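# Carry the long cardboard box from desk to far shelf

## Task

Lift the long cardboard box off the desk and set it on a shelf board of the final shelving section at the far end of the aisle (either side of the aisle is fine). It must rest on the shelf itself, not on top of a carton, and no part of it may overhang the shelf's front edge. If the robot falls over or finishes tilted, the task fails.

## Robot and tools

ROBOT. TidyBot++ is a single-arm robot. Its base is four powered casters, 0.54 m long, 0.50 m wide and 0.38 m high. On top sits a seven-joint arm with a two-finger gripper. The shoulder is 0.12 m ahead of the base centre and 0.68 m up. The upper arm is 0.42 m, the forearm 0.31 m, and the hand 0.31 m from wrist to the hand point. The arm starts folded with the hand pointing down. There are two cameras: base_camera, fixed on the base and looking forward, and wrist_camera, which looks along the hand.

FRAMES. Base frame: origin on the floor below the base centre, x forward, y left, z up, in metres. hand_pose is reported in this frame. It is the midpoint of the closed finger pads; the hand's own z axis points along the fingers, and the fingers open along its y axis. Odometry frame: where the base stood at scene start. base_odometry counts wheel turns only, so slipping shows as travel, and it drifts over many moves. Heading is in radians, positive to the left.

move. One call carries one action, made of any of base, joints and target, plus optional speeds and min_time_s. All its motions start together.
- base: an offset from where the base is now, measured along the base's current axes. translate_m is forward (+) or back, in metres, -2 to 2. strafe_m is left (+) or right, in metres, -2 to 2. rotate_rad is a turn, left (+), in radians, -6.3 to 6.3. Base moves time out after 14 s.
- joints: absolute angles, keyed by name. joint_1_rad..joint_7_rad are in radians. gripper_pos runs from 0 (open, about 85 mm gap) to 1 (closed). Ranges: joint_2 ±2.249, joint_4 ±2.579, joint_6 ±2.099; joints 1, 3, 5 and 7 turn freely and take the short way round. joint_1 positive is clockwise seen from above, the opposite of heading.
- target: an absolute hand pose in the base frame, given as one list of seven numbers: x, y, z in metres, then quaternion qw, qx, qy, qz. Alongside target, joints may contain only gripper_pos.
- speeds: top speeds for this action only. translate_m and strafe_m take 0.05-0.5 m/s; give a combined move's speed under just one of them. rotate_rad takes 0.1-1.57 rad/s; gripper_pos takes 0.234-0.993 per s.
- min_time_s: 0.1-8 s, the least duration of each arm motion.
- cameras: a list of base_camera, wrist_camera or all. [] gives none.
- blocking: true (the default) returns when everything has stopped. false returns within about 0.5 s while motion continues.
A move with no action just reports the state and images.

wait(seconds 0-10, cameras) lets time pass without new commands. It returns early once running moves have settled. stop(cameras) brakes all your running motions. zoom_image(camera, region [x0,y0,x1,y1] in pixels, at most 504 square) enlarges part of the latest image. read_manual gives only licence texts. finished_scene(scene) ends the scene; call nothing after it in the same reply.

RESULTS. base_status, joint_status and hand_status read moving, done, off_target (resting short of the target), not_followed (the command was withheld, for example to avoid self-collision), contact_stop or time_out. A stop you did not command cancels the remaining calls in that reply. So do a refused call and a torque fault. motor_effort gives each motor's load in percent, with the peak of the last action in brackets. base_tilt gives lean in degrees. on_its_own lists things the robot did without a command. hand_target is where the hand would be with every joint exactly on target. ARM HIT means a hard collision with the base or the arm itself. MOTOR HOT appears at 60 °C; at 75 °C the arm goes limp for 30-60 s.

CONTROL TIPS. After a target reports done, the hand is usually within about 3 cm. To correct it, add (wanted minus measured hand_pose) to the last target. To hold position while carrying something, resend hand_target, not hand_pose, because the arm sags under a load the controller does not compensate for. Never command a loaded joint to the angle it currently reads. A pose out of reach makes the arm wander for up to 10 s, then time_out. A hand pointing down reaches at most about 0.94 m high, and only close to the base. When the carried box touches a surface, hand_pose stops descending and the effort readings shift; stop lowering at that point. The fingers lock their squeeze on contact. A slower gripper speed gives a gentler grip, about 100 N per finger instead of up to 140 N.

AVOID. The arm does not avoid obstacles and keeps pushing into what it hits. Never drive or turn the base while the raised arm is caught on furniture: the robot can tip. Reaching far out from the fold over nearby furniture, or swinging a stretched arm sideways, can also tip it; backing away straightens a slight lean. Don't drop the box, release it while it still moves, slam it, squeeze it hard, or drive the arm into shelves: a torque fault freezes the arm for 10 s. Make sure the box sits flat, fully behind the shelf's front edge and clear of cartons before you open the gripper and withdraw. Something may briefly nudge loose objects now and then. Scene 1 is practice and can be skipped.

Each tool is called after "Request:" by a JSON object that holds its "method" and its "body".

## Session

Request:
{"method": "move", "body": {"cameras": ["all"]}}

Scene clock: 0.00 s.
base_odometry: x=+0.000 y=+0.000 heading=+0.000
base_tilt: forward=-0.7 right=+0.5
base_status: not commanded
joint_positions: joint_1_rad=+0.011 joint_2_rad=-0.370 joint_3_rad=+3.146 joint_4_rad=-2.526 joint_5_rad=-0.029 joint_6_rad=-0.918 joint_7_rad=+1.569 gripper_pos=+0.000
joint_status: not commanded
motor_effort: joint_1_rad=+1 joint_2_rad=-1 joint_3_rad=-1 joint_4_rad=+12 joint_5_rad=-1 joint_6_rad=+1 joint_7_rad=+0
hand_pose: x=+0.2502 y=+0.0066 z=+0.5901 quat_wxyz=(-0.012, +0.999, -0.016, +0.034) (m; base frame)
hand_target: x=+0.2502 y=+0.0066 z=+0.5900 quat_wxyz=(-0.012, +0.999, -0.016, +0.034) (m; base frame)
hand_status: not commanded
pictures: base_camera, wrist_camera

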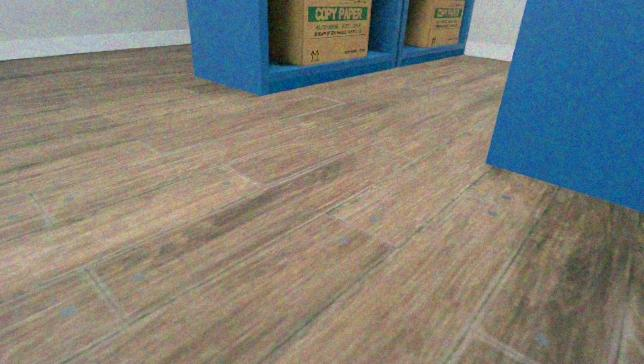

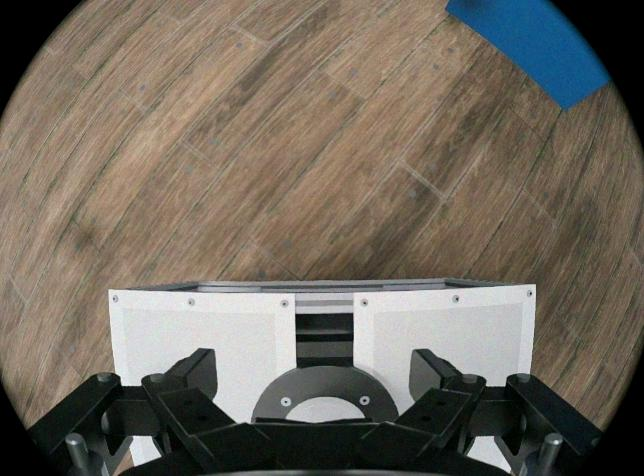

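Request:
{"method": "move", "body": {"joints": {"joint_6_rad": 0.45}, "cameras": ["wrist_camera"]}}

Scene clock: 2.23 s.
move: done
base_odometry: x=+0.000 y=+0.000 heading=+0.000
base_tilt: forward=-0.7 right=+0.6
base_status: not commanded
joint_positions: joint_1_rad=+0.011 joint_2_rad=-0.370 joint_3_rad=+3.146 joint_4_rad=-2.526 joint_5_rad=-0.029 joint_6_rad=+0.390 joint_7_rad=+1.569 gripper_pos=+0.000
joint_status: all done
motor_effort: joint_1_rad=+1(3) joint_2_rad=-5(5) joint_3_rad=+0(1) joint_4_rad=+17(17) joint_5_rad=-1(2) joint_6_rad=+9(9) joint_7_rad=+0(1)
hand_pose: x=+0.5342 y=-0.0083 z=+0.8404 quat_wxyz=(-0.001, +0.772, -0.020, +0.635)
hand_target: x=+0.5372 y=-0.0089 z=+0.8585 quat_wxyz=(+0.000, +0.753, -0.020, +0.658)
hand_status: not commanded
wrist_camera: T_world_to_cam=[[-0.0317, -0.99933, -0.01807, 0.02005], [-0.21346, 0.02443, -0.97665, 0.9879], [0.97644, -0.0271, -0.21409, -0.20459]] pos_world=[0.41128, -0.00964, 0.92139]

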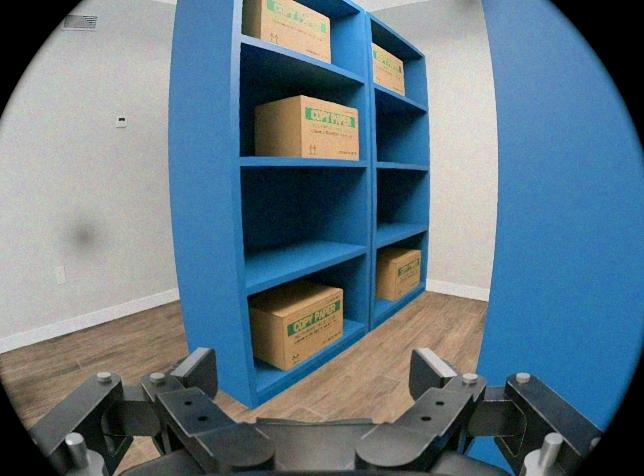

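Request:
{"method": "move", "body": {"joints": {"joint_1_rad": -1.2}, "cameras": ["wrist_camera"]}}

Request:
{"method": "move", "body": {"joints": {"joint_1_rad": -2.3}, "cameras": ["wrist_camera"]}}

Scene clock: 4.87 s.
move: done
base_odometry: x=+0.000 y=+0.000 heading=+0.000
base_tilt: forward=-0.7 right=+0.5
base_status: not commanded
joint_positions: joint_1_rad=-1.176 joint_2_rad=-0.370 joint_3_rad=+3.146 joint_4_rad=-2.526 joint_5_rad=-0.029 joint_6_rad=+0.390 joint_7_rad=+1.569 gripper_pos=+0.000
joint_status: all done
motor_effort: joint_1_rad=+2(3) joint_2_rad=-5(5) joint_3_rad=+0(1) joint_4_rad=+16(17) joint_5_rad=-1(2) joint_6_rad=+9(9) joint_7_rad=+0(1)
hand_pose: x=+0.2824 y=+0.3818 z=+0.8404 quat_wxyz=(-0.356, +0.652, +0.415, +0.526)
hand_target: x=+0.2747 y=+0.3883 z=+0.8585 quat_wxyz=(-0.374, +0.631, +0.412, +0.541)
hand_status: not commanded
wrist_camera: T_world_to_cam=[[0.91454, -0.40409, -0.01809, -0.09258], [-0.1027, -0.18871, -0.97665, 0.97471], [0.39124, 0.89504, -0.21408, -0.13493]] pos_world=[0.23755, 0.2673, 0.92139]

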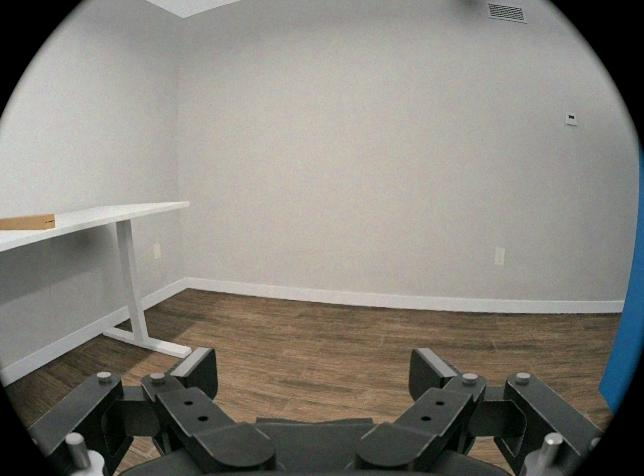

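Scene clock: 7.23 s.
move: done
base_odometry: x=+0.000 y=+0.000 heading=+0.000
base_tilt: forward=-0.7 right=+0.5
base_status: not commanded
joint_positions: joint_1_rad=-2.276 joint_2_rad=-0.370 joint_3_rad=+3.146 joint_4_rad=-2.526 joint_5_rad=-0.029 joint_6_rad=+0.390 joint_7_rad=+1.569 gripper_pos=+0.000
joint_status: all done
motor_effort: joint_1_rad=+1(2) joint_2_rad=-5(5) joint_3_rad=+0(1) joint_4_rad=+16(16) joint_5_rad=-1(2) joint_6_rad=+9(9) joint_7_rad=-1(1)
hand_pose: x=-0.1471 y=+0.3188 z=+0.8404 quat_wxyz=(-0.578, +0.339, +0.694, +0.263)
hand_target: x=-0.1564 y=+0.3148 z=+0.8585 quat_wxyz=(-0.602, +0.322, +0.681, +0.265)
hand_status: not commanded
wrist_camera: T_world_to_cam=[[0.77497, 0.63173, -0.01809, -0.07594], [0.12159, -0.17713, -0.97665, 0.94801], [-0.62019, 0.75468, -0.21408, -0.01453]] pos_world=[-0.06542, 0.22686, 0.92139]

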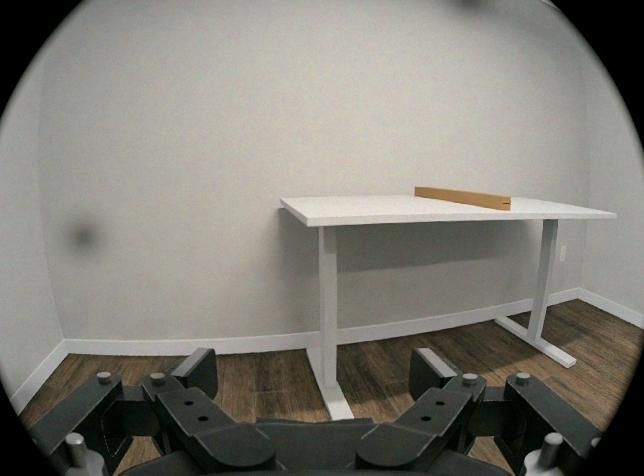

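Request:
{"method": "zoom_image", "body": {"camera": "wrist_camera", "region": [260, 170, 630, 270]}}

Scaled by 1.362.

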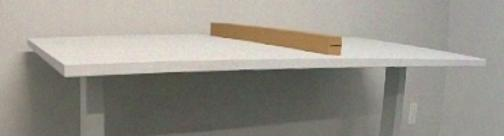

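Request:
{"method": "move", "body": {"base": {"translate_m": 0.39, "strafe_m": 1.03, "rotate_rad": 2.356}, "joints": {"joint_1_rad": 0.0, "joint_6_rad": 0.25}, "cameras": ["all"]}}

Scene clock: 12.53 s.
move: done
base_odometry: x=+0.390 y=+1.030 heading=+2.357
base_tilt: forward=-0.7 right=+0.6
base_status: done
joint_positions: joint_1_rad=-0.023 joint_2_rad=-0.370 joint_3_rad=+3.146 joint_4_rad=-2.526 joint_5_rad=-0.029 joint_6_rad=+0.312 joint_7_rad=+1.569 gripper_pos=+0.000
joint_status: all done
motor_effort: joint_1_rad=+2(2) joint_2_rad=-5(6) joint_3_rad=-1(2) joint_4_rad=+16(17) joint_5_rad=-1(2) joint_6_rad=+9(10) joint_7_rad=+0(1)
hand_pose: x=+0.5286 y=+0.0064 z=+0.8166 quat_wxyz=(-0.012, +0.797, -0.007, +0.604)
hand_target: x=+0.5228 y=-0.0026 z=+0.7981 quat_wxyz=(-0.005, +0.815, -0.016, +0.579)
hand_status: not commanded
pictures: base_camera, wrist_camera
wrist_camera: T_world_to_cam=[[0.00284, -0.99983, -0.01797, 0.01577], [-0.29017, 0.01638, -0.95683, 0.98755], [0.95697, 0.00794, -0.29008, -0.13159]] pos_world=[0.41245, 0.00064, 0.90703]

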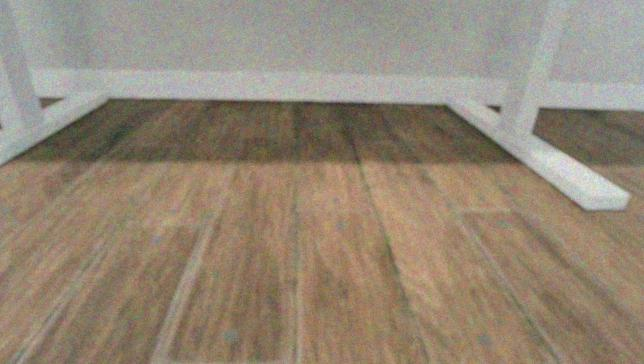

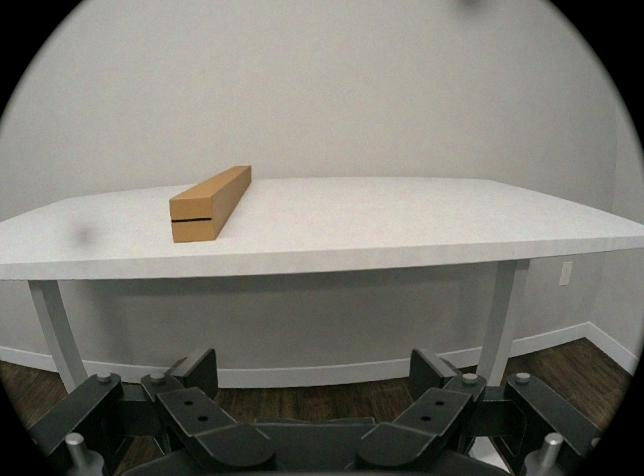

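Request:
{"method": "zoom_image", "body": {"camera": "wrist_camera", "region": [150, 150, 280, 260]}}

Scaled by 3.877.

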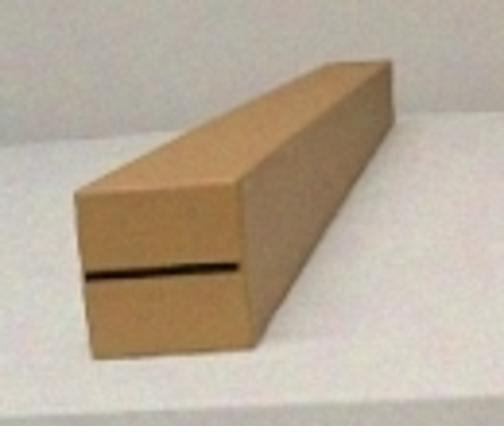

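Request:
{"method": "move", "body": {"joints": {"joint_1_rad": 0.0, "joint_2_rad": 0.0, "joint_4_rad": -1.4, "joint_6_rad": -0.95}, "cameras": ["wrist_camera"]}}

Scene clock: 17.27 s.
move: done
base_odometry: x=+0.390 y=+1.030 heading=+2.357
base_tilt: forward=-0.7 right=+0.6
base_status: not commanded
joint_positions: joint_1_rad=-0.023 joint_2_rad=-0.032 joint_3_rad=+3.146 joint_4_rad=-1.450 joint_5_rad=-0.029 joint_6_rad=-0.889 joint_7_rad=+1.569 gripper_pos=+0.000
joint_status: all done
motor_effort: joint_1_rad=+0(3) joint_2_rad=-17(19) joint_3_rad=-1(1) joint_4_rad=+16(19) joint_5_rad=-2(2) joint_6_rad=+7(10) joint_7_rad=+0(1)
hand_pose: x=+0.6467 y=+0.0183 z=+0.9411 quat_wxyz=(-0.018, +0.914, +0.004, +0.405)
hand_target: x=+0.6503 y=+0.0064 z=+0.9373 quat_wxyz=(-0.013, +0.923, -0.006, +0.386)
hand_status: not commanded
wrist_camera: T_world_to_cam=[[0.02601, -0.99943, -0.02142, 0.01784], [-0.68732, -0.00232, -0.72635, 1.18097], [0.72589, 0.03362, -0.68698, 0.31377]] pos_world=[0.58347, 0.01001, 1.07375]

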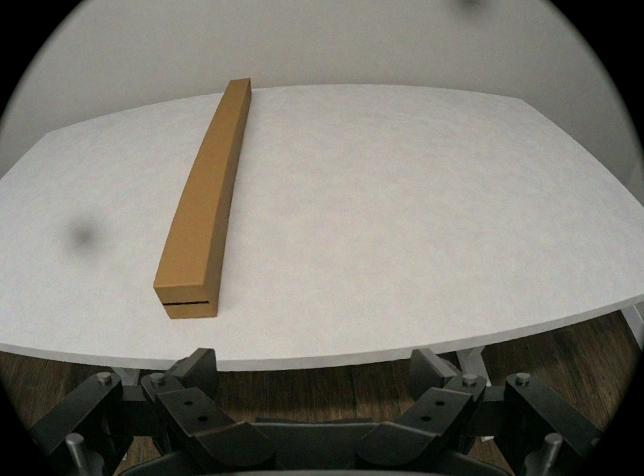

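Request:
{"method": "zoom_image", "body": {"camera": "wrist_camera", "region": [140, 65, 300, 325]}}

Scaled by 1.938.

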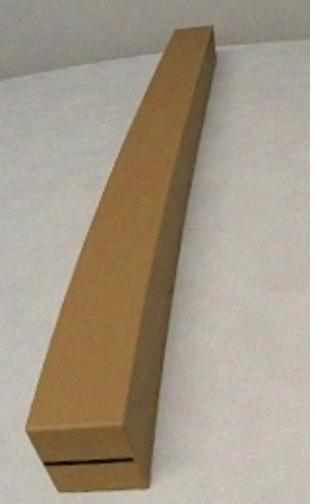

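Request:
{"method": "move", "body": {"base": {"translate_m": 0.35, "strafe_m": 0.087, "rotate_rad": 0.119}, "speeds": {"translate_m": 0.25}, "cameras": ["wrist_camera"]}}

Scene clock: 20.23 s.
move: done
base_odometry: x=+0.081 y=+1.216 heading=+2.477
base_tilt: forward=-0.7 right=+0.6
base_status: done
joint_positions: joint_1_rad=-0.013 joint_2_rad=-0.017 joint_3_rad=+3.145 joint_4_rad=-1.448 joint_5_rad=-0.029 joint_6_rad=-0.893 joint_7_rad=+1.569 gripper_pos=+0.000
joint_status: not commanded
motor_effort: joint_1_rad=+1(3) joint_2_rad=-17(20) joint_3_rad=-1(3) joint_4_rad=+18(18) joint_5_rad=-1(2) joint_6_rad=+7(8) joint_7_rad=-1(1)
hand_pose: x=+0.6500 y=+0.0134 z=+0.9334 quat_wxyz=(-0.016, +0.918, +0.000, +0.397)
hand_target: x=+0.6503 y=+0.0064 z=+0.9373 quat_wxyz=(-0.013, +0.923, -0.006, +0.386)
hand_status: not commanded
wrist_camera: T_world_to_cam=[[0.0163, -0.99964, -0.0215, 0.01915], [-0.69959, 0.00395, -0.71453, 1.17451], [0.71436, 0.02669, -0.69927, 0.32537]] pos_world=[0.58893, 0.00582, 1.06716]

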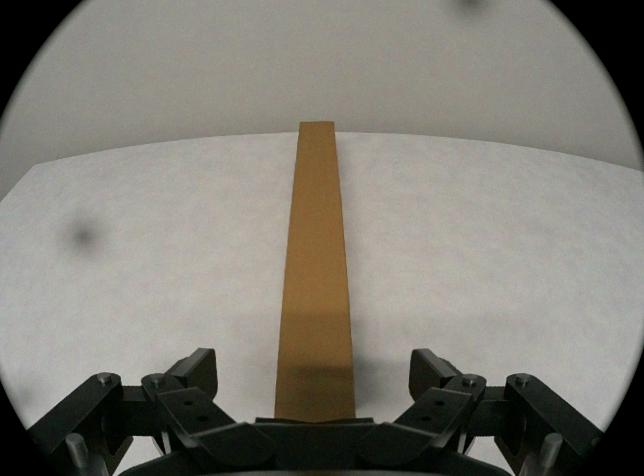

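Request:
{"method": "move", "body": {"joints": {"joint_1_rad": 0.01, "joint_2_rad": 0.228, "joint_4_rad": -1.189, "joint_6_rad": -0.939, "joint_5_rad": 0.0}, "min_time_s": 2, "cameras": ["wrist_camera"]}}

Scene clock: 23.13 s.
move: done
base_odometry: x=+0.081 y=+1.216 heading=+2.477
base_tilt: forward=-0.7 right=+0.5
base_status: not commanded
joint_positions: joint_1_rad=-0.013 joint_2_rad=+0.196 joint_3_rad=+3.145 joint_4_rad=-1.239 joint_5_rad=-0.029 joint_6_rad=-0.893 joint_7_rad=+1.569 gripper_pos=+0.000
joint_status: all done
motor_effort: joint_1_rad=+1(2) joint_2_rad=-24(26) joint_3_rad=-1(1) joint_4_rad=+17(18) joint_5_rad=-2(2) joint_6_rad=+7(8) joint_7_rad=-1(1)
hand_pose: x=+0.7384 y=+0.0145 z=+0.9237 quat_wxyz=(-0.016, +0.918, +0.000, +0.396)
hand_target: x=+0.7449 y=-0.0072 z=+0.9197 quat_wxyz=(+0.003, +0.924, -0.007, +0.383)
hand_status: not commanded
wrist_camera: T_world_to_cam=[[0.01631, -0.99965, -0.02091, 0.01798], [-0.70185, 0.00345, -0.71231, 1.2291], [0.71213, 0.02629, -0.70155, 0.25912]] pos_world=[0.67783, 0.00692, 1.05766]

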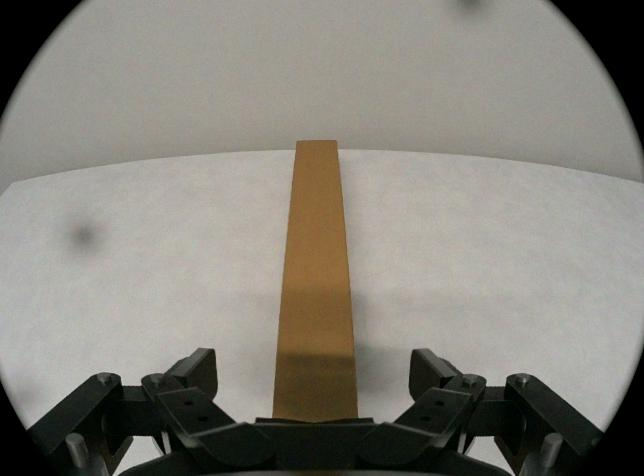

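Request:
{"method": "move", "body": {"joints": {"joint_2_rad": 0.269, "joint_4_rad": -1.304, "joint_6_rad": -0.811}, "min_time_s": 1.5, "cameras": ["wrist_camera"]}}

Scene clock: 25.27 s.
move: done
base_odometry: x=+0.081 y=+1.216 heading=+2.477
base_tilt: forward=-0.7 right=+0.5
base_status: not commanded
joint_positions: joint_1_rad=-0.013 joint_2_rad=+0.234 joint_3_rad=+3.145 joint_4_rad=-1.273 joint_5_rad=-0.029 joint_6_rad=-0.868 joint_7_rad=+1.569 gripper_pos=+0.000
joint_status: all done
motor_effort: joint_1_rad=+1(2) joint_2_rad=-26(27) joint_3_rad=-1(1) joint_4_rad=+17(18) joint_5_rad=-1(2) joint_6_rad=+7(8) joint_7_rad=-1(1)
hand_pose: x=+0.7460 y=+0.0144 z=+0.8870 quat_wxyz=(-0.015, +0.927, +0.000, +0.374)
hand_target: x=+0.7591 y=-0.0074 z=+0.8606 quat_wxyz=(+0.003, +0.929, -0.007, +0.370)
hand_status: not commanded
wrist_camera: T_world_to_cam=[[0.01461, -0.99967, -0.02107, 0.01847], [-0.73486, 0.00355, -0.67821, 1.20264], [0.67806, 0.02539, -0.73457, 0.28272]] pos_world=[0.69181, 0.00702, 1.0237]

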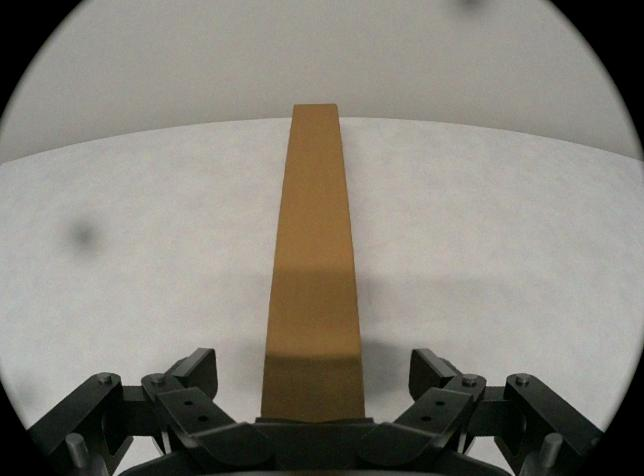

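Request:
{"method": "move", "body": {"joints": {"joint_2_rad": 0.274, "joint_4_rad": -1.435, "joint_6_rad": -0.656}, "min_time_s": 1.5, "cameras": ["wrist_camera"]}}

Scene clock: 28.43 s.
move: done
base_odometry: x=+0.081 y=+1.216 heading=+2.477
base_tilt: forward=-0.7 right=+0.5
base_status: not commanded
joint_positions: joint_1_rad=-0.013 joint_2_rad=+0.237 joint_3_rad=+3.145 joint_4_rad=-1.403 joint_5_rad=-0.029 joint_6_rad=-0.716 joint_7_rad=+1.569 gripper_pos=+0.000
joint_status: all done
motor_effort: joint_1_rad=+1(2) joint_2_rad=-26(27) joint_3_rad=-1(1) joint_4_rad=+17(18) joint_5_rad=-1(2) joint_6_rad=+7(8) joint_7_rad=-1(1)
hand_pose: x=+0.7514 y=+0.0135 z=+0.8492 quat_wxyz=(-0.015, +0.924, -0.002, +0.383)
hand_target: x=+0.7624 y=-0.0075 z=+0.8215 quat_wxyz=(+0.003, +0.926, -0.007, +0.379)
hand_status: not commanded
wrist_camera: T_world_to_cam=[[0.01069, -0.99972, -0.02103, 0.0196], [-0.72169, 0.00684, -0.69219, 1.18283], [0.69214, 0.02258, -0.72141, 0.2296]] pos_world=[0.6945, 0.00632, 0.98479]

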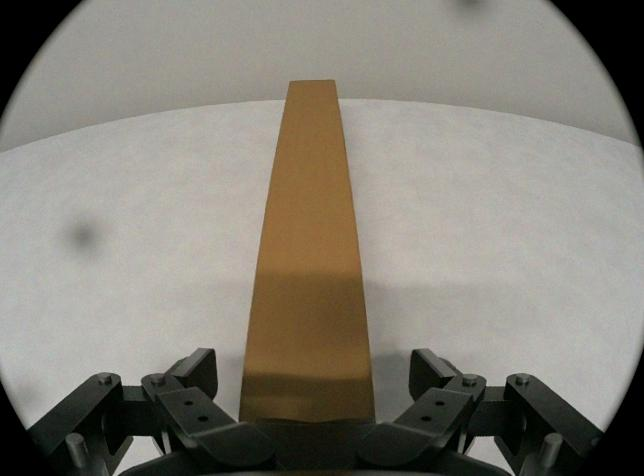

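Request:
{"method": "move", "body": {"joints": {"joint_2_rad": 0.275, "joint_4_rad": -1.468, "joint_6_rad": -0.622}, "min_time_s": 1.0, "cameras": ["wrist_camera"]}}

Scene clock: 30.07 s.
move: done
base_odometry: x=+0.081 y=+1.216 heading=+2.477
base_tilt: forward=-0.7 right=+0.6
base_status: not commanded
joint_positions: joint_1_rad=-0.013 joint_2_rad=+0.237 joint_3_rad=+3.145 joint_4_rad=-1.435 joint_5_rad=-0.029 joint_6_rad=-0.681 joint_7_rad=+1.569 gripper_pos=+0.000
joint_status: all done
motor_effort: joint_1_rad=+0(2) joint_2_rad=-26(27) joint_3_rad=-1(1) joint_4_rad=+17(18) joint_5_rad=-1(2) joint_6_rad=+6(7) joint_7_rad=+0(1)
hand_pose: x=+0.7512 y=+0.0133 z=+0.8396 quat_wxyz=(-0.014, +0.923, -0.003, +0.384)
hand_target: x=+0.7611 y=-0.0075 z=+0.8108 quat_wxyz=(+0.003, +0.926, -0.007, +0.379)
hand_status: not commanded
wrist_camera: T_world_to_cam=[[0.00983, -0.99973, -0.02091, 0.01969], [-0.72007, 0.00743, -0.69386, 1.17626], [0.69383, 0.02187, -0.7198, 0.22021]] pos_world=[0.694, 0.00612, 0.97509]

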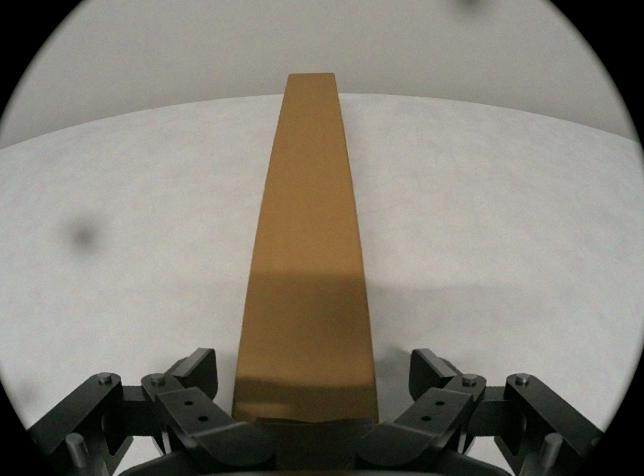

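Request:
{"method": "move", "body": {"joints": {"gripper_pos": 0.38}, "speeds": {"gripper_pos": 0.234}, "cameras": ["wrist_camera"]}}

Scene clock: 32.40 s.
move: done
base_odometry: x=+0.081 y=+1.216 heading=+2.477
base_tilt: forward=-0.7 right=+0.6
base_status: not commanded
joint_positions: joint_1_rad=-0.013 joint_2_rad=+0.237 joint_3_rad=+3.145 joint_4_rad=-1.435 joint_5_rad=-0.029 joint_6_rad=-0.678 joint_7_rad=+1.569 gripper_pos=+0.378
joint_status: all done
motor_effort: joint_1_rad=+1(2) joint_2_rad=-25(26) joint_3_rad=+0(1) joint_4_rad=+16(18) joint_5_rad=-1(2) joint_6_rad=+6(7) joint_7_rad=+0(1)
hand_pose: x=+0.7520 y=+0.0132 z=+0.8404 quat_wxyz=(-0.014, +0.923, -0.003, +0.386)
hand_target: x=+0.7611 y=-0.0075 z=+0.8108 quat_wxyz=(+0.003, +0.926, -0.007, +0.379)
hand_status: not commanded
wrist_camera: T_world_to_cam=[[0.00976, -0.99974, -0.02087, 0.01971], [-0.71756, 0.00753, -0.69646, 1.17768], [0.69643, 0.02177, -0.7173, 0.21619]] pos_world=[0.6943, 0.00612, 0.97568]

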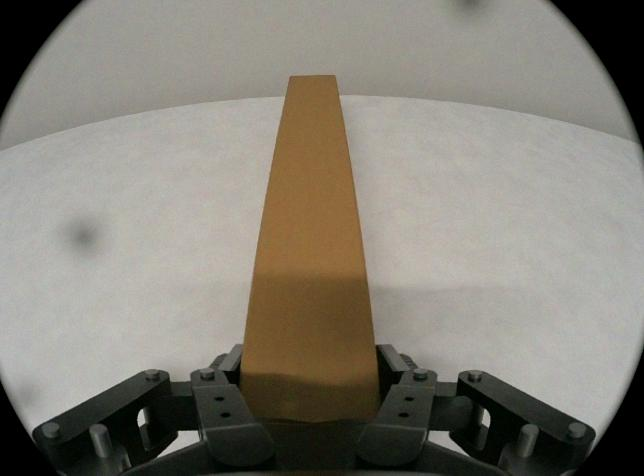

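Request:
{"method": "move", "body": {"joints": {"gripper_pos": 0.40}, "speeds": {"gripper_pos": 0.234}}}

Request:
{"method": "move", "body": {"joints": {"gripper_pos": 0.415}, "speeds": {"gripper_pos": 0.234}, "cameras": ["wrist_camera"]}}

Scene clock: 33.13 s.
move: done
base_odometry: x=+0.081 y=+1.216 heading=+2.477
base_tilt: forward=-0.7 right=+0.6
base_status: not commanded
joint_positions: joint_1_rad=-0.013 joint_2_rad=+0.237 joint_3_rad=+3.145 joint_4_rad=-1.435 joint_5_rad=-0.029 joint_6_rad=-0.673 joint_7_rad=+1.569 gripper_pos=+0.398
joint_status: all done
motor_effort: joint_1_rad=+1(3) joint_2_rad=-24(25) joint_3_rad=+0(0) joint_4_rad=+15(17) joint_5_rad=-1(1) joint_6_rad=+6(7) joint_7_rad=+0(1)
hand_pose: x=+0.7529 y=+0.0132 z=+0.8413 quat_wxyz=(-0.014, +0.922, -0.003, +0.388)
hand_target: x=+0.7611 y=-0.0075 z=+0.8108 quat_wxyz=(+0.003, +0.926, -0.007, +0.379)
hand_status: not commanded
pictures: none

Scene clock: 33.77 s.
move: done
base_odometry: x=+0.081 y=+1.216 heading=+2.477
base_tilt: forward=-0.7 right=+0.5
base_status: not commanded
joint_positions: joint_1_rad=-0.013 joint_2_rad=+0.237 joint_3_rad=+3.145 joint_4_rad=-1.435 joint_5_rad=-0.029 joint_6_rad=-0.672 joint_7_rad=+1.569 gripper_pos=+0.414
joint_status: all done
motor_effort: joint_1_rad=+2(3) joint_2_rad=-24(24) joint_3_rad=+0(1) joint_4_rad=+16(16) joint_5_rad=-1(1) joint_6_rad=+6(6) joint_7_rad=-1(1)
hand_pose: x=+0.7531 y=+0.0132 z=+0.8415 quat_wxyz=(-0.014, +0.922, -0.003, +0.388)
hand_target: x=+0.7611 y=-0.0075 z=+0.8108 quat_wxyz=(+0.003, +0.926, -0.007, +0.379)
hand_status: not commanded
wrist_camera: T_world_to_cam=[[0.00966, -0.99974, -0.02089, 0.01971], [-0.71386, 0.00773, -0.70025, 1.17972], [0.70023, 0.02167, -0.71359, 0.2103]] pos_world=[0.6947, 0.00602, 0.97658]

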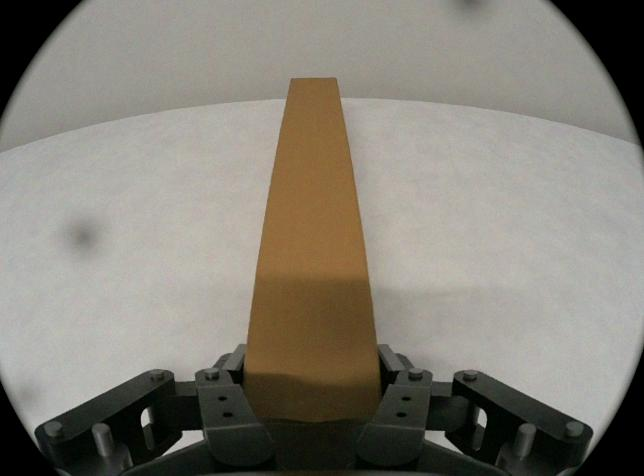

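Request:
{"method": "move", "body": {"joints": {"joint_4_rad": -1.372, "joint_6_rad": -0.73}, "min_time_s": 1.0}}

Scene clock: 35.23 s.
move: done
base_odometry: x=+0.081 y=+1.216 heading=+2.477
base_tilt: forward=-0.7 right=+0.6
base_status: not commanded
joint_positions: joint_1_rad=-0.013 joint_2_rad=+0.240 joint_3_rad=+3.145 joint_4_rad=-1.420 joint_5_rad=-0.029 joint_6_rad=-0.683 joint_7_rad=+1.569 gripper_pos=+0.414
joint_status: all done
motor_effort: joint_1_rad=+1(3) joint_2_rad=-26(26) joint_3_rad=-1(1) joint_4_rad=+17(18) joint_5_rad=-1(2) joint_6_rad=+7(8) joint_7_rad=-1(1)
hand_pose: x=+0.7550 y=+0.0133 z=+0.8454 quat_wxyz=(-0.014, +0.921, -0.003, +0.389)
hand_target: x=+0.7622 y=-0.0075 z=+0.8381 quat_wxyz=(+0.003, +0.928, -0.007, +0.373)
hand_status: not commanded
pictures: none

Now close in small steps.

Request:
{"method": "move", "body": {"joints": {"gripper_pos": 0.43}, "speeds": {"gripper_pos": 0.234}}}

Request:
{"method": "move", "body": {"joints": {"gripper_pos": 0.445}, "speeds": {"gripper_pos": 0.234}, "cameras": ["wrist_camera"]}}

Scene clock: 35.97 s.
move: done
base_odometry: x=+0.081 y=+1.216 heading=+2.477
base_tilt: forward=-0.7 right=+0.6
base_status: not commanded
joint_positions: joint_1_rad=-0.013 joint_2_rad=+0.240 joint_3_rad=+3.145 joint_4_rad=-1.420 joint_5_rad=-0.029 joint_6_rad=-0.683 joint_7_rad=+1.569 gripper_pos=+0.431
joint_status: all done
motor_effort: joint_1_rad=+1(2) joint_2_rad=-26(26) joint_3_rad=-1(1) joint_4_rad=+17(18) joint_5_rad=-1(2) joint_6_rad=+7(7) joint_7_rad=-1(1)
hand_pose: x=+0.7550 y=+0.0133 z=+0.8454 quat_wxyz=(-0.014, +0.921, -0.003, +0.389)
hand_target: x=+0.7622 y=-0.0075 z=+0.8381 quat_wxyz=(+0.003, +0.928, -0.007, +0.373)
hand_status: not commanded
pictures: none

Scene clock: 36.73 s.
move: done
base_odometry: x=+0.081 y=+1.216 heading=+2.477
base_tilt: forward=-0.7 right=+0.5
base_status: not commanded
joint_positions: joint_1_rad=-0.013 joint_2_rad=+0.240 joint_3_rad=+3.145 joint_4_rad=-1.420 joint_5_rad=-0.029 joint_6_rad=-0.683 joint_7_rad=+1.569 gripper_pos=+0.445
joint_status: all done
motor_effort: joint_1_rad=+1(2) joint_2_rad=-26(26) joint_3_rad=-1(1) joint_4_rad=+17(18) joint_5_rad=-1(2) joint_6_rad=+7(7) joint_7_rad=-1(1)
hand_pose: x=+0.7551 y=+0.0133 z=+0.8456 quat_wxyz=(-0.014, +0.921, -0.003, +0.389)
hand_target: x=+0.7622 y=-0.0075 z=+0.8381 quat_wxyz=(+0.003, +0.928, -0.007, +0.373)
hand_status: not commanded
wrist_camera: T_world_to_cam=[[0.00998, -0.99973, -0.02101, 0.01978], [-0.71262, 0.00763, -0.70151, 1.18404], [0.70148, 0.02197, -0.71235, 0.20979]] pos_world=[0.6964, 0.00612, 0.98048]

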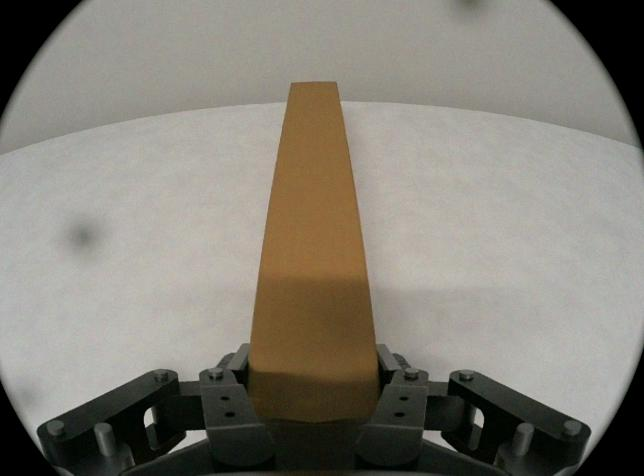

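Request:
{"method": "move", "body": {"joints": {"gripper_pos": 0.458}, "speeds": {"gripper_pos": 0.234}}}

Request:
{"method": "move", "body": {"joints": {"gripper_pos": 0.47}, "speeds": {"gripper_pos": 0.234}}}

Request:
{"method": "move", "body": {"joints": {"gripper_pos": 0.48}, "speeds": {"gripper_pos": 0.234}}}

Scene clock: 37.77 s.
move: done
base_odometry: x=+0.081 y=+1.216 heading=+2.477
base_tilt: forward=-0.7 right=+0.6
base_status: not commanded
joint_positions: joint_1_rad=-0.013 joint_2_rad=+0.240 joint_3_rad=+3.145 joint_4_rad=-1.420 joint_5_rad=-0.029 joint_6_rad=-0.683 joint_7_rad=+1.569 gripper_pos=+0.456
joint_status: all done
motor_effort: joint_1_rad=+1(2) joint_2_rad=-25(26) joint_3_rad=-1(1) joint_4_rad=+17(17) joint_5_rad=-1(2) joint_6_rad=+7(7) joint_7_rad=-1(1)
hand_pose: x=+0.7551 y=+0.0133 z=+0.8457 quat_wxyz=(-0.014, +0.921, -0.003, +0.389)
hand_target: x=+0.7622 y=-0.0075 z=+0.8381 quat_wxyz=(+0.003, +0.928, -0.007, +0.373)
hand_status: not commanded
pictures: none

Scene clock: 38.73 s.
move: done
base_odometry: x=+0.081 y=+1.216 heading=+2.477
base_tilt: forward=-0.7 right=+0.6
base_status: not commanded
joint_positions: joint_1_rad=-0.013 joint_2_rad=+0.240 joint_3_rad=+3.145 joint_4_rad=-1.419 joint_5_rad=-0.029 joint_6_rad=-0.683 joint_7_rad=+1.569 gripper_pos=+0.468
joint_status: all done
motor_effort: joint_1_rad=+0(1) joint_2_rad=-25(25) joint_3_rad=-1(1) joint_4_rad=+17(17) joint_5_rad=-1(2) joint_6_rad=+6(7) joint_7_rad=-1(1)
hand_pose: x=+0.7552 y=+0.0133 z=+0.8458 quat_wxyz=(-0.014, +0.921, -0.003, +0.389)
hand_target: x=+0.7622 y=-0.0075 z=+0.8381 quat_wxyz=(+0.003, +0.928, -0.007, +0.373)
hand_status: not commanded
pictures: none

Scene clock: 39.63 s.
move: done
base_odometry: x=+0.081 y=+1.216 heading=+2.477
base_tilt: forward=-0.7 right=+0.6
base_status: not commanded
joint_positions: joint_1_rad=-0.013 joint_2_rad=+0.240 joint_3_rad=+3.145 joint_4_rad=-1.419 joint_5_rad=-0.029 joint_6_rad=-0.683 joint_7_rad=+1.569 gripper_pos=+0.476
joint_status: all done
motor_effort: joint_1_rad=+1(1) joint_2_rad=-25(25) joint_3_rad=-1(1) joint_4_rad=+17(17) joint_5_rad=-1(2) joint_6_rad=+7(7) joint_7_rad=+0(1)
hand_pose: x=+0.7552 y=+0.0133 z=+0.8459 quat_wxyz=(-0.014, +0.921, -0.003, +0.389)
hand_target: x=+0.7622 y=-0.0075 z=+0.8381 quat_wxyz=(+0.003, +0.928, -0.007, +0.373)
hand_status: not commanded
pictures: none

Request:
{"method": "move", "body": {"joints": {"gripper_pos": 0.49}, "speeds": {"gripper_pos": 0.234}}}

Request:
{"method": "move", "body": {"joints": {"gripper_pos": 0.50}, "speeds": {"gripper_pos": 0.234}, "cameras": ["wrist_camera"]}}

Scene clock: 40.60 s.
move: done
base_odometry: x=+0.081 y=+1.216 heading=+2.477
base_tilt: forward=-0.7 right=+0.5
base_status: not commanded
joint_positions: joint_1_rad=-0.013 joint_2_rad=+0.240 joint_3_rad=+3.145 joint_4_rad=-1.419 joint_5_rad=-0.029 joint_6_rad=-0.683 joint_7_rad=+1.569 gripper_pos=+0.485
joint_status: all done
motor_effort: joint_1_rad=+2(2) joint_2_rad=-25(25) joint_3_rad=-1(1) joint_4_rad=+17(17) joint_5_rad=-2(2) joint_6_rad=+7(7) joint_7_rad=-1(1)
hand_pose: x=+0.7553 y=+0.0133 z=+0.8460 quat_wxyz=(-0.014, +0.921, -0.003, +0.389)
hand_target: x=+0.7622 y=-0.0075 z=+0.8381 quat_wxyz=(+0.003, +0.928, -0.007, +0.373)
hand_status: not commanded
pictures: none

Scene clock: 41.23 s.
move: off_target
base_odometry: x=+0.081 y=+1.216 heading=+2.477
base_tilt: forward=-0.7 right=+0.6
base_status: not commanded
joint_positions: joint_1_rad=-0.013 joint_2_rad=+0.240 joint_3_rad=+3.145 joint_4_rad=-1.419 joint_5_rad=-0.029 joint_6_rad=-0.683 joint_7_rad=+1.569 gripper_pos=+0.485
joint_status: gripper_pos off_target (ended at +0.485, target +0.500)
motor_effort: joint_1_rad=+0(2) joint_2_rad=-25(25) joint_3_rad=-1(2) joint_4_rad=+17(17) joint_5_rad=-2(2) joint_6_rad=+7(7) joint_7_rad=-1(1)
hand_pose: x=+0.7553 y=+0.0133 z=+0.8460 quat_wxyz=(-0.014, +0.921, -0.003, +0.389)
hand_target: x=+0.7622 y=-0.0075 z=+0.8381 quat_wxyz=(+0.003, +0.928, -0.007, +0.373)
hand_status: not commanded
wrist_camera: T_world_to_cam=[[0.01006, -0.99973, -0.02094, 0.01965], [-0.71202, 0.00754, -0.70212, 1.18457], [0.70209, 0.02197, -0.71175, 0.209]] pos_world=[0.6965, 0.00612, 0.98088]

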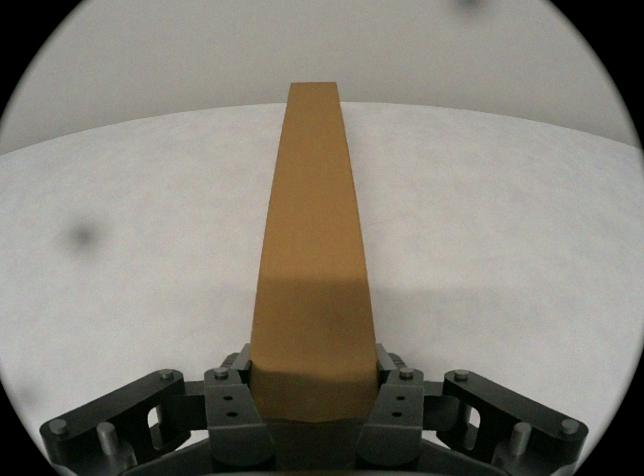

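Request:
{"method": "move", "body": {"joints": {"joint_2_rad": 0.275, "joint_4_rad": -1.14, "joint_6_rad": -0.975}, "min_time_s": 2.5, "cameras": ["wrist_camera"]}}

Scene clock: 44.13 s.
move: done
base_odometry: x=+0.081 y=+1.216 heading=+2.477
base_tilt: forward=-0.7 right=+0.5
base_status: not commanded
joint_positions: joint_1_rad=-0.013 joint_2_rad=+0.244 joint_3_rad=+3.145 joint_4_rad=-1.194 joint_5_rad=-0.029 joint_6_rad=-0.917 joint_7_rad=+1.569 gripper_pos=+0.485
joint_status: all done
motor_effort: joint_1_rad=+1(3) joint_2_rad=-27(29) joint_3_rad=-1(1) joint_4_rad=+17(19) joint_5_rad=-1(2) joint_6_rad=+7(8) joint_7_rad=-1(1)
hand_pose: x=+0.7525 y=+0.0148 z=+0.9122 quat_wxyz=(-0.016, +0.924, +0.000, +0.383)
hand_target: x=+0.7564 y=-0.0073 z=+0.9081 quat_wxyz=(+0.003, +0.930, -0.007, +0.367)
hand_status: not commanded
wrist_camera: T_world_to_cam=[[0.01645, -0.99965, -0.0208, 0.01757], [-0.72098, 0.00255, -0.69295, 1.22757], [0.69276, 0.02639, -0.72068, 0.27317]] pos_world=[0.69552, 0.00722, 1.04789]

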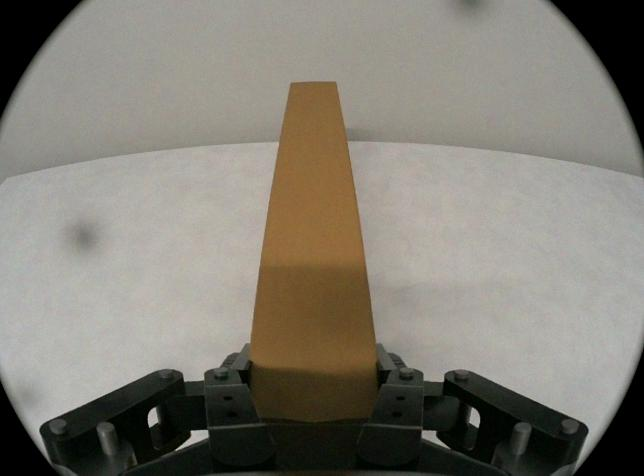

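Request:
{"method": "move", "body": {"base": {"translate_m": -0.7}}}

Request:
{"method": "move", "body": {"joints": {"joint_2_rad": -0.05, "joint_4_rad": -2.18, "joint_6_rad": -0.16}, "min_time_s": 2, "cameras": ["wrist_camera", "base_camera"]}}

Scene clock: 47.47 s.
move: done
base_odometry: x=+0.632 y=+0.784 heading=+2.476
base_tilt: forward=-0.7 right=+0.6
base_status: done
joint_positions: joint_1_rad=-0.009 joint_2_rad=+0.260 joint_3_rad=+3.145 joint_4_rad=-1.190 joint_5_rad=-0.029 joint_6_rad=-0.925 joint_7_rad=+1.569 gripper_pos=+0.485
joint_status: not commanded
motor_effort: joint_1_rad=+1(2) joint_2_rad=-28(33) joint_3_rad=-1(2) joint_4_rad=+18(19) joint_5_rad=-2(2) joint_6_rad=+7(8) joint_7_rad=-1(1)
hand_pose: x=+0.7553 y=+0.0125 z=+0.9019 quat_wxyz=(-0.015, +0.927, -0.001, +0.374)
hand_target: x=+0.7564 y=-0.0073 z=+0.9081 quat_wxyz=(+0.003, +0.930, -0.007, +0.367)
hand_status: not commanded
pictures: none

Scene clock: 50.10 s.
move: done
base_odometry: x=+0.632 y=+0.784 heading=+2.476
base_tilt: forward=-0.7 right=+0.5
base_status: not commanded
joint_positions: joint_1_rad=-0.009 joint_2_rad=-0.016 joint_3_rad=+3.145 joint_4_rad=-2.152 joint_5_rad=-0.029 joint_6_rad=-0.223 joint_7_rad=+1.569 gripper_pos=+0.485
joint_status: all done
motor_effort: joint_1_rad=+1(2) joint_2_rad=-16(29) joint_3_rad=-1(1) joint_4_rad=+16(18) joint_5_rad=-1(2) joint_6_rad=+7(8) joint_7_rad=+0(1)
hand_pose: x=+0.5970 y=+0.0062 z=+0.7132 quat_wxyz=(-0.010, +0.924, -0.009, +0.381)
hand_target: x=+0.5987 y=-0.0054 z=+0.7302 quat_wxyz=(+0.003, +0.911, -0.007, +0.413)
hand_status: not commanded
pictures: base_camera, wrist_camera
wrist_camera: T_world_to_cam=[[-0.00633, -0.99983, -0.01739, 0.01863], [-0.72437, 0.01658, -0.68921, 0.97683], [0.68938, 0.00824, -0.72435, 0.24234]] pos_world=[0.54064, 0.00044, 0.8491]

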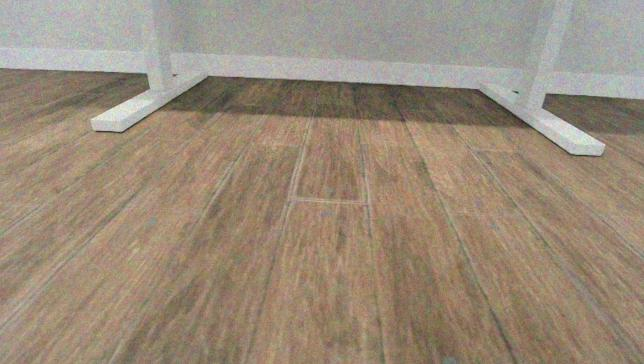

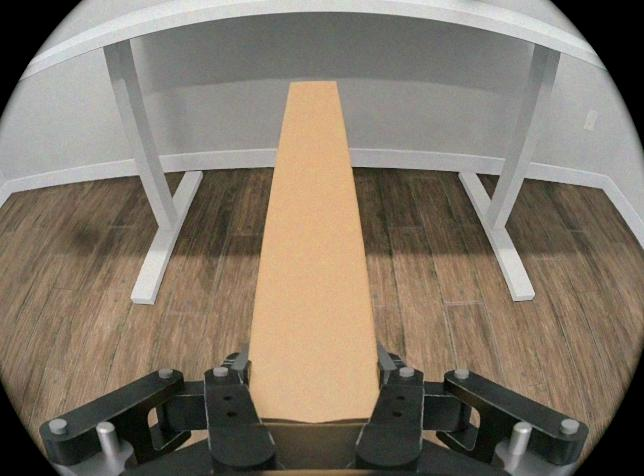

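Request:
{"method": "move", "body": {"base": {"translate_m": 0.007, "strafe_m": 0.227, "rotate_rad": -3.176}, "speeds": {"rotate_rad": 1.0}, "cameras": ["wrist_camera", "base_camera"]}}

Scene clock: 54.67 s.
move: done
base_odometry: x=+0.486 y=+0.610 heading=-0.699
base_tilt: forward=-0.7 right=+0.6
base_status: done
joint_positions: joint_1_rad=-0.002 joint_2_rad=-0.020 joint_3_rad=+3.145 joint_4_rad=-2.153 joint_5_rad=-0.029 joint_6_rad=-0.218 joint_7_rad=+1.569 gripper_pos=+0.485
joint_status: not commanded
motor_effort: joint_1_rad=+1(4) joint_2_rad=-16(17) joint_3_rad=-1(3) joint_4_rad=+15(16) joint_5_rad=-1(2) joint_6_rad=+7(8) joint_7_rad=-1(1)
hand_pose: x=+0.5979 y=+0.0029 z=+0.7159 quat_wxyz=(-0.008, +0.923, -0.013, +0.385)
hand_target: x=+0.5987 y=-0.0054 z=+0.7302 quat_wxyz=(+0.003, +0.911, -0.007, +0.413)
hand_status: not commanded
pictures: base_camera, wrist_camera
wrist_camera: T_world_to_cam=[[-0.01312, -0.99976, -0.01744, 0.01948], [-0.7185, 0.02156, -0.69519, 0.98009], [0.6954, 0.00341, -0.71861, 0.23602]] pos_world=[0.54032, -0.00246, 0.8513]

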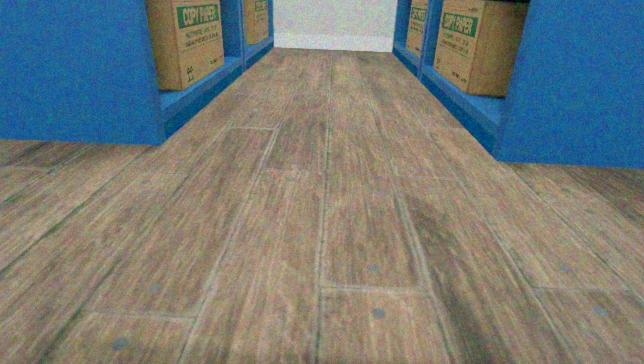

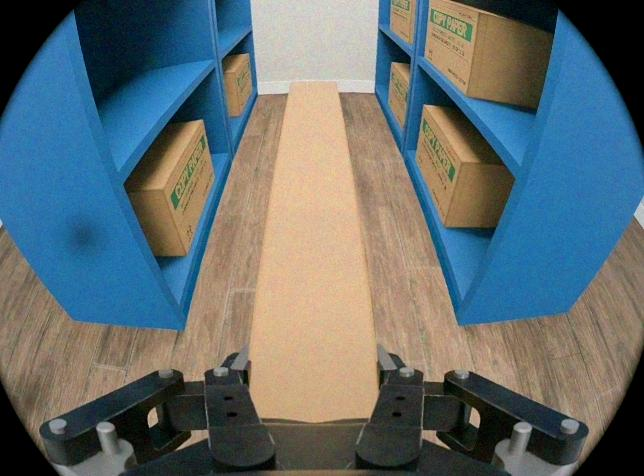

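Request:
{"method": "move", "body": {"base": {"translate_m": -0.25}}}

Request:
{"method": "move", "body": {"joints": {"joint_1_rad": -0.7234, "joint_2_rad": 0.7135, "joint_3_rad": 3.1416, "joint_4_rad": -1.4037, "joint_5_rad": 0.9836, "joint_6_rad": -0.6062, "joint_7_rad": 0.129}, "min_time_s": 4, "cameras": ["wrist_camera"]}}

Scene clock: 58.47 s.
move: done
base_odometry: x=+0.295 y=+0.771 heading=-0.699
base_tilt: forward=-0.7 right=+0.6
base_status: done
joint_positions: joint_1_rad=-0.002 joint_2_rad=-0.034 joint_3_rad=+3.145 joint_4_rad=-2.160 joint_5_rad=-0.029 joint_6_rad=-0.216 joint_7_rad=+1.569 gripper_pos=+0.485
joint_status: not commanded
motor_effort: joint_1_rad=+1(3) joint_2_rad=-16(20) joint_3_rad=-1(1) joint_4_rad=+15(17) joint_5_rad=-1(2) joint_6_rad=+7(8) joint_7_rad=+0(1)
hand_pose: x=+0.5951 y=+0.0029 z=+0.7195 quat_wxyz=(-0.008, +0.921, -0.013, +0.389)
hand_target: x=+0.5987 y=-0.0054 z=+0.7302 quat_wxyz=(+0.003, +0.911, -0.007, +0.413)
hand_status: not commanded
pictures: none

Scene clock: 63.10 s.
move: done
base_odometry: x=+0.295 y=+0.771 heading=-0.699
base_tilt: forward=-0.7 right=+0.5
base_status: not commanded
joint_positions: joint_1_rad=-0.708 joint_2_rad=+0.679 joint_3_rad=+3.145 joint_4_rad=-1.452 joint_5_rad=+0.928 joint_6_rad=-0.554 joint_7_rad=+0.194 gripper_pos=+0.485
joint_status: all done
motor_effort: joint_1_rad=+1(3) joint_2_rad=-37(40) joint_3_rad=+0(2) joint_4_rad=+15(17) joint_5_rad=+3(3) joint_6_rad=+1(8) joint_7_rad=-1(2)
hand_pose: x=+0.7382 y=+0.3568 z=+0.6186 quat_wxyz=(-0.015, +0.927, +0.013, +0.375)
hand_target: x=+0.7491 y=+0.3611 z=+0.6194 quat_wxyz=(+0.000, +0.921, +0.000, +0.389)
hand_status: not commanded
wrist_camera: T_world_to_cam=[[0.03917, -0.99918, -0.01057, 0.33031], [-0.7324, -0.02151, -0.68053, 1.02222], [0.67974, 0.03439, -0.73264, 0.07656]] pos_world=[0.6837, 0.3494, 0.75524]

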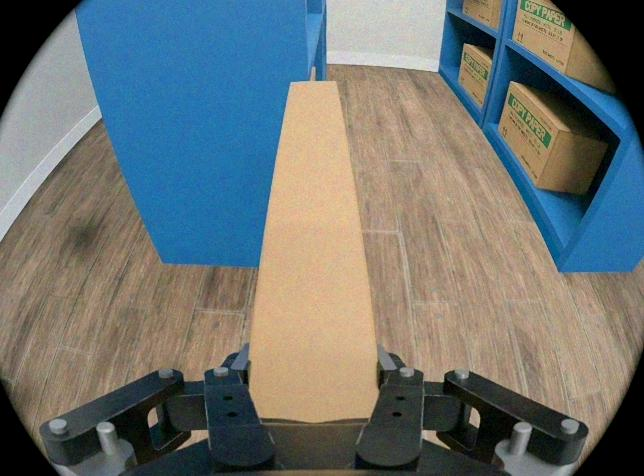

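Request:
{"method": "move", "body": {"joints": {"joint_1_rad": -0.739, "joint_2_rad": 0.748, "joint_4_rad": -1.355, "joint_5_rad": 1.039, "joint_6_rad": -0.658, "joint_7_rad": 0.064}, "min_time_s": 1.5, "cameras": ["wrist_camera", "base_camera"]}}

Scene clock: 65.10 s.
move: done
base_odometry: x=+0.295 y=+0.771 heading=-0.699
base_tilt: forward=-0.7 right=+0.6
base_status: not commanded
joint_positions: joint_1_rad=-0.714 joint_2_rad=+0.705 joint_3_rad=+3.145 joint_4_rad=-1.406 joint_5_rad=+0.982 joint_6_rad=-0.605 joint_7_rad=+0.129 gripper_pos=+0.485
joint_status: all done
motor_effort: joint_1_rad=+1(3) joint_2_rad=-38(39) joint_3_rad=+0(0) joint_4_rad=+15(16) joint_5_rad=+3(3) joint_6_rad=+1(3) joint_7_rad=-1(2)
hand_pose: x=+0.7531 y=+0.3536 z=+0.6243 quat_wxyz=(+0.000, +0.920, -0.006, +0.392)
hand_target: x=+0.7610 y=+0.3647 z=+0.6223 quat_wxyz=(+0.013, +0.913, -0.015, +0.407)
hand_status: not commanded
pictures: base_camera, wrist_camera
wrist_camera: T_world_to_cam=[[-0.00821, -0.99996, 0.00284, 0.35425], [-0.70834, 0.00381, -0.70587, 1.02564], [0.70583, -0.00781, -0.70834, 0.05082]] pos_world=[0.69354, 0.35073, 0.75896]

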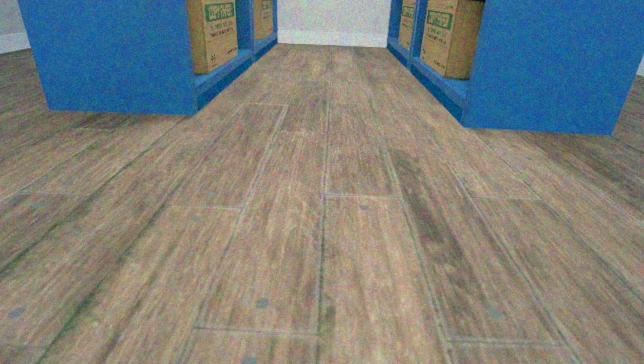

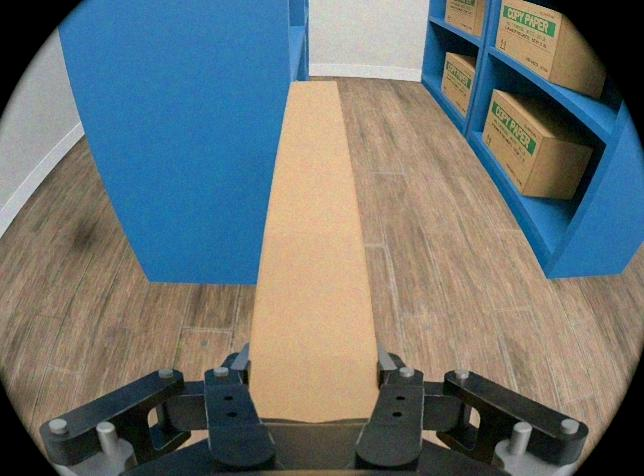

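Request:
{"method": "move", "body": {"base": {"strafe_m": -0.09}}}

Request:
{"method": "move", "body": {"base": {"translate_m": 0.9}, "speeds": {"translate_m": 0.4}, "cameras": ["wrist_camera", "base_camera"]}}

Scene clock: 66.53 s.
move: done
base_odometry: x=+0.236 y=+0.702 heading=-0.699
base_tilt: forward=-0.7 right=+0.5
base_status: done
joint_positions: joint_1_rad=-0.727 joint_2_rad=+0.711 joint_3_rad=+3.145 joint_4_rad=-1.401 joint_5_rad=+0.984 joint_6_rad=-0.615 joint_7_rad=+0.128 gripper_pos=+0.485
joint_status: not commanded
motor_effort: joint_1_rad=+1(5) joint_2_rad=-38(39) joint_3_rad=+0(2) joint_4_rad=+15(16) joint_5_rad=+3(3) joint_6_rad=+1(2) joint_7_rad=+0(1)
hand_pose: x=+0.7493 y=+0.3599 z=+0.6226 quat_wxyz=(+0.002, +0.920, -0.002, +0.391)
hand_target: x=+0.7610 y=+0.3647 z=+0.6223 quat_wxyz=(+0.013, +0.913, -0.015, +0.407)
hand_status: not commanded
pictures: none

Scene clock: 69.77 s.
move: done
base_odometry: x=+0.925 y=+0.122 heading=-0.700
base_tilt: forward=-0.7 right=+0.5
base_status: done
joint_positions: joint_1_rad=-0.731 joint_2_rad=+0.713 joint_3_rad=+3.145 joint_4_rad=-1.399 joint_5_rad=+0.986 joint_6_rad=-0.615 joint_7_rad=+0.128 gripper_pos=+0.485
joint_status: not commanded
motor_effort: joint_1_rad=+0(4) joint_2_rad=-38(39) joint_3_rad=+0(2) joint_4_rad=+14(16) joint_5_rad=+3(4) joint_6_rad=+1(1) joint_7_rad=-1(1)
hand_pose: x=+0.7488 y=+0.3626 z=+0.6220 quat_wxyz=(+0.002, +0.920, +0.001, +0.392)
hand_target: x=+0.7610 y=+0.3647 z=+0.6223 quat_wxyz=(+0.013, +0.913, -0.015, +0.407)
hand_status: not commanded
pictures: base_camera, wrist_camera
wrist_camera: T_world_to_cam=[[0.00337, -0.99992, 0.01232, 0.34864], [-0.7081, -0.01109, -0.70602, 1.02632], [0.7061, -0.00635, -0.70808, 0.05139]] pos_world=[0.68928, 0.36032, 0.75669]

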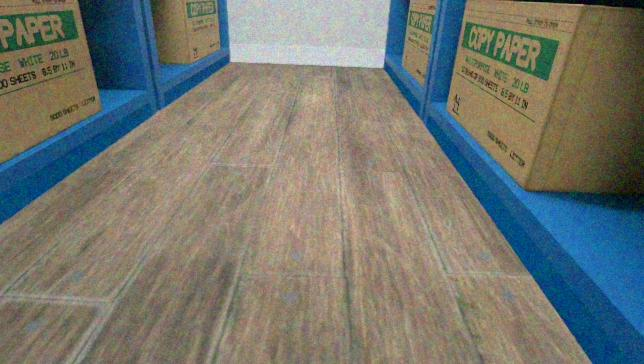

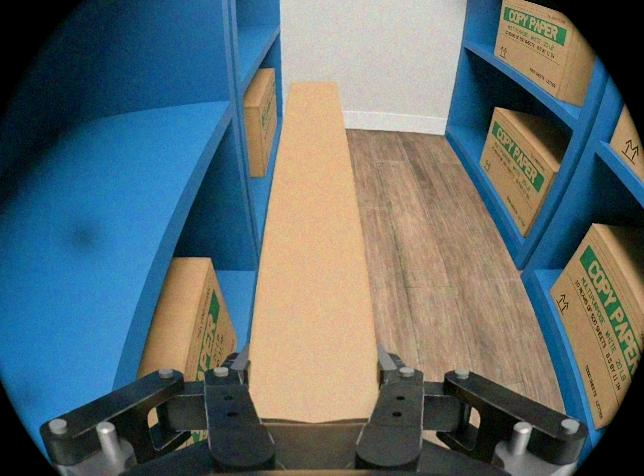

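Request:
{"method": "zoom_image", "body": {"camera": "wrist_camera", "region": [100, 0, 300, 280]}}

Scaled by 1.800.

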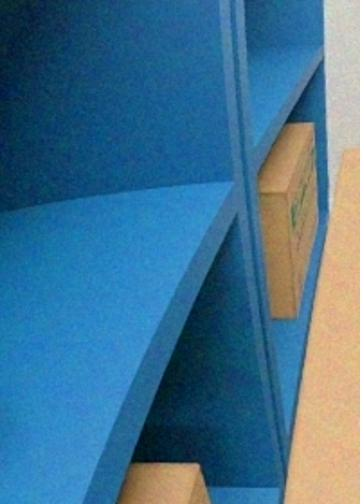

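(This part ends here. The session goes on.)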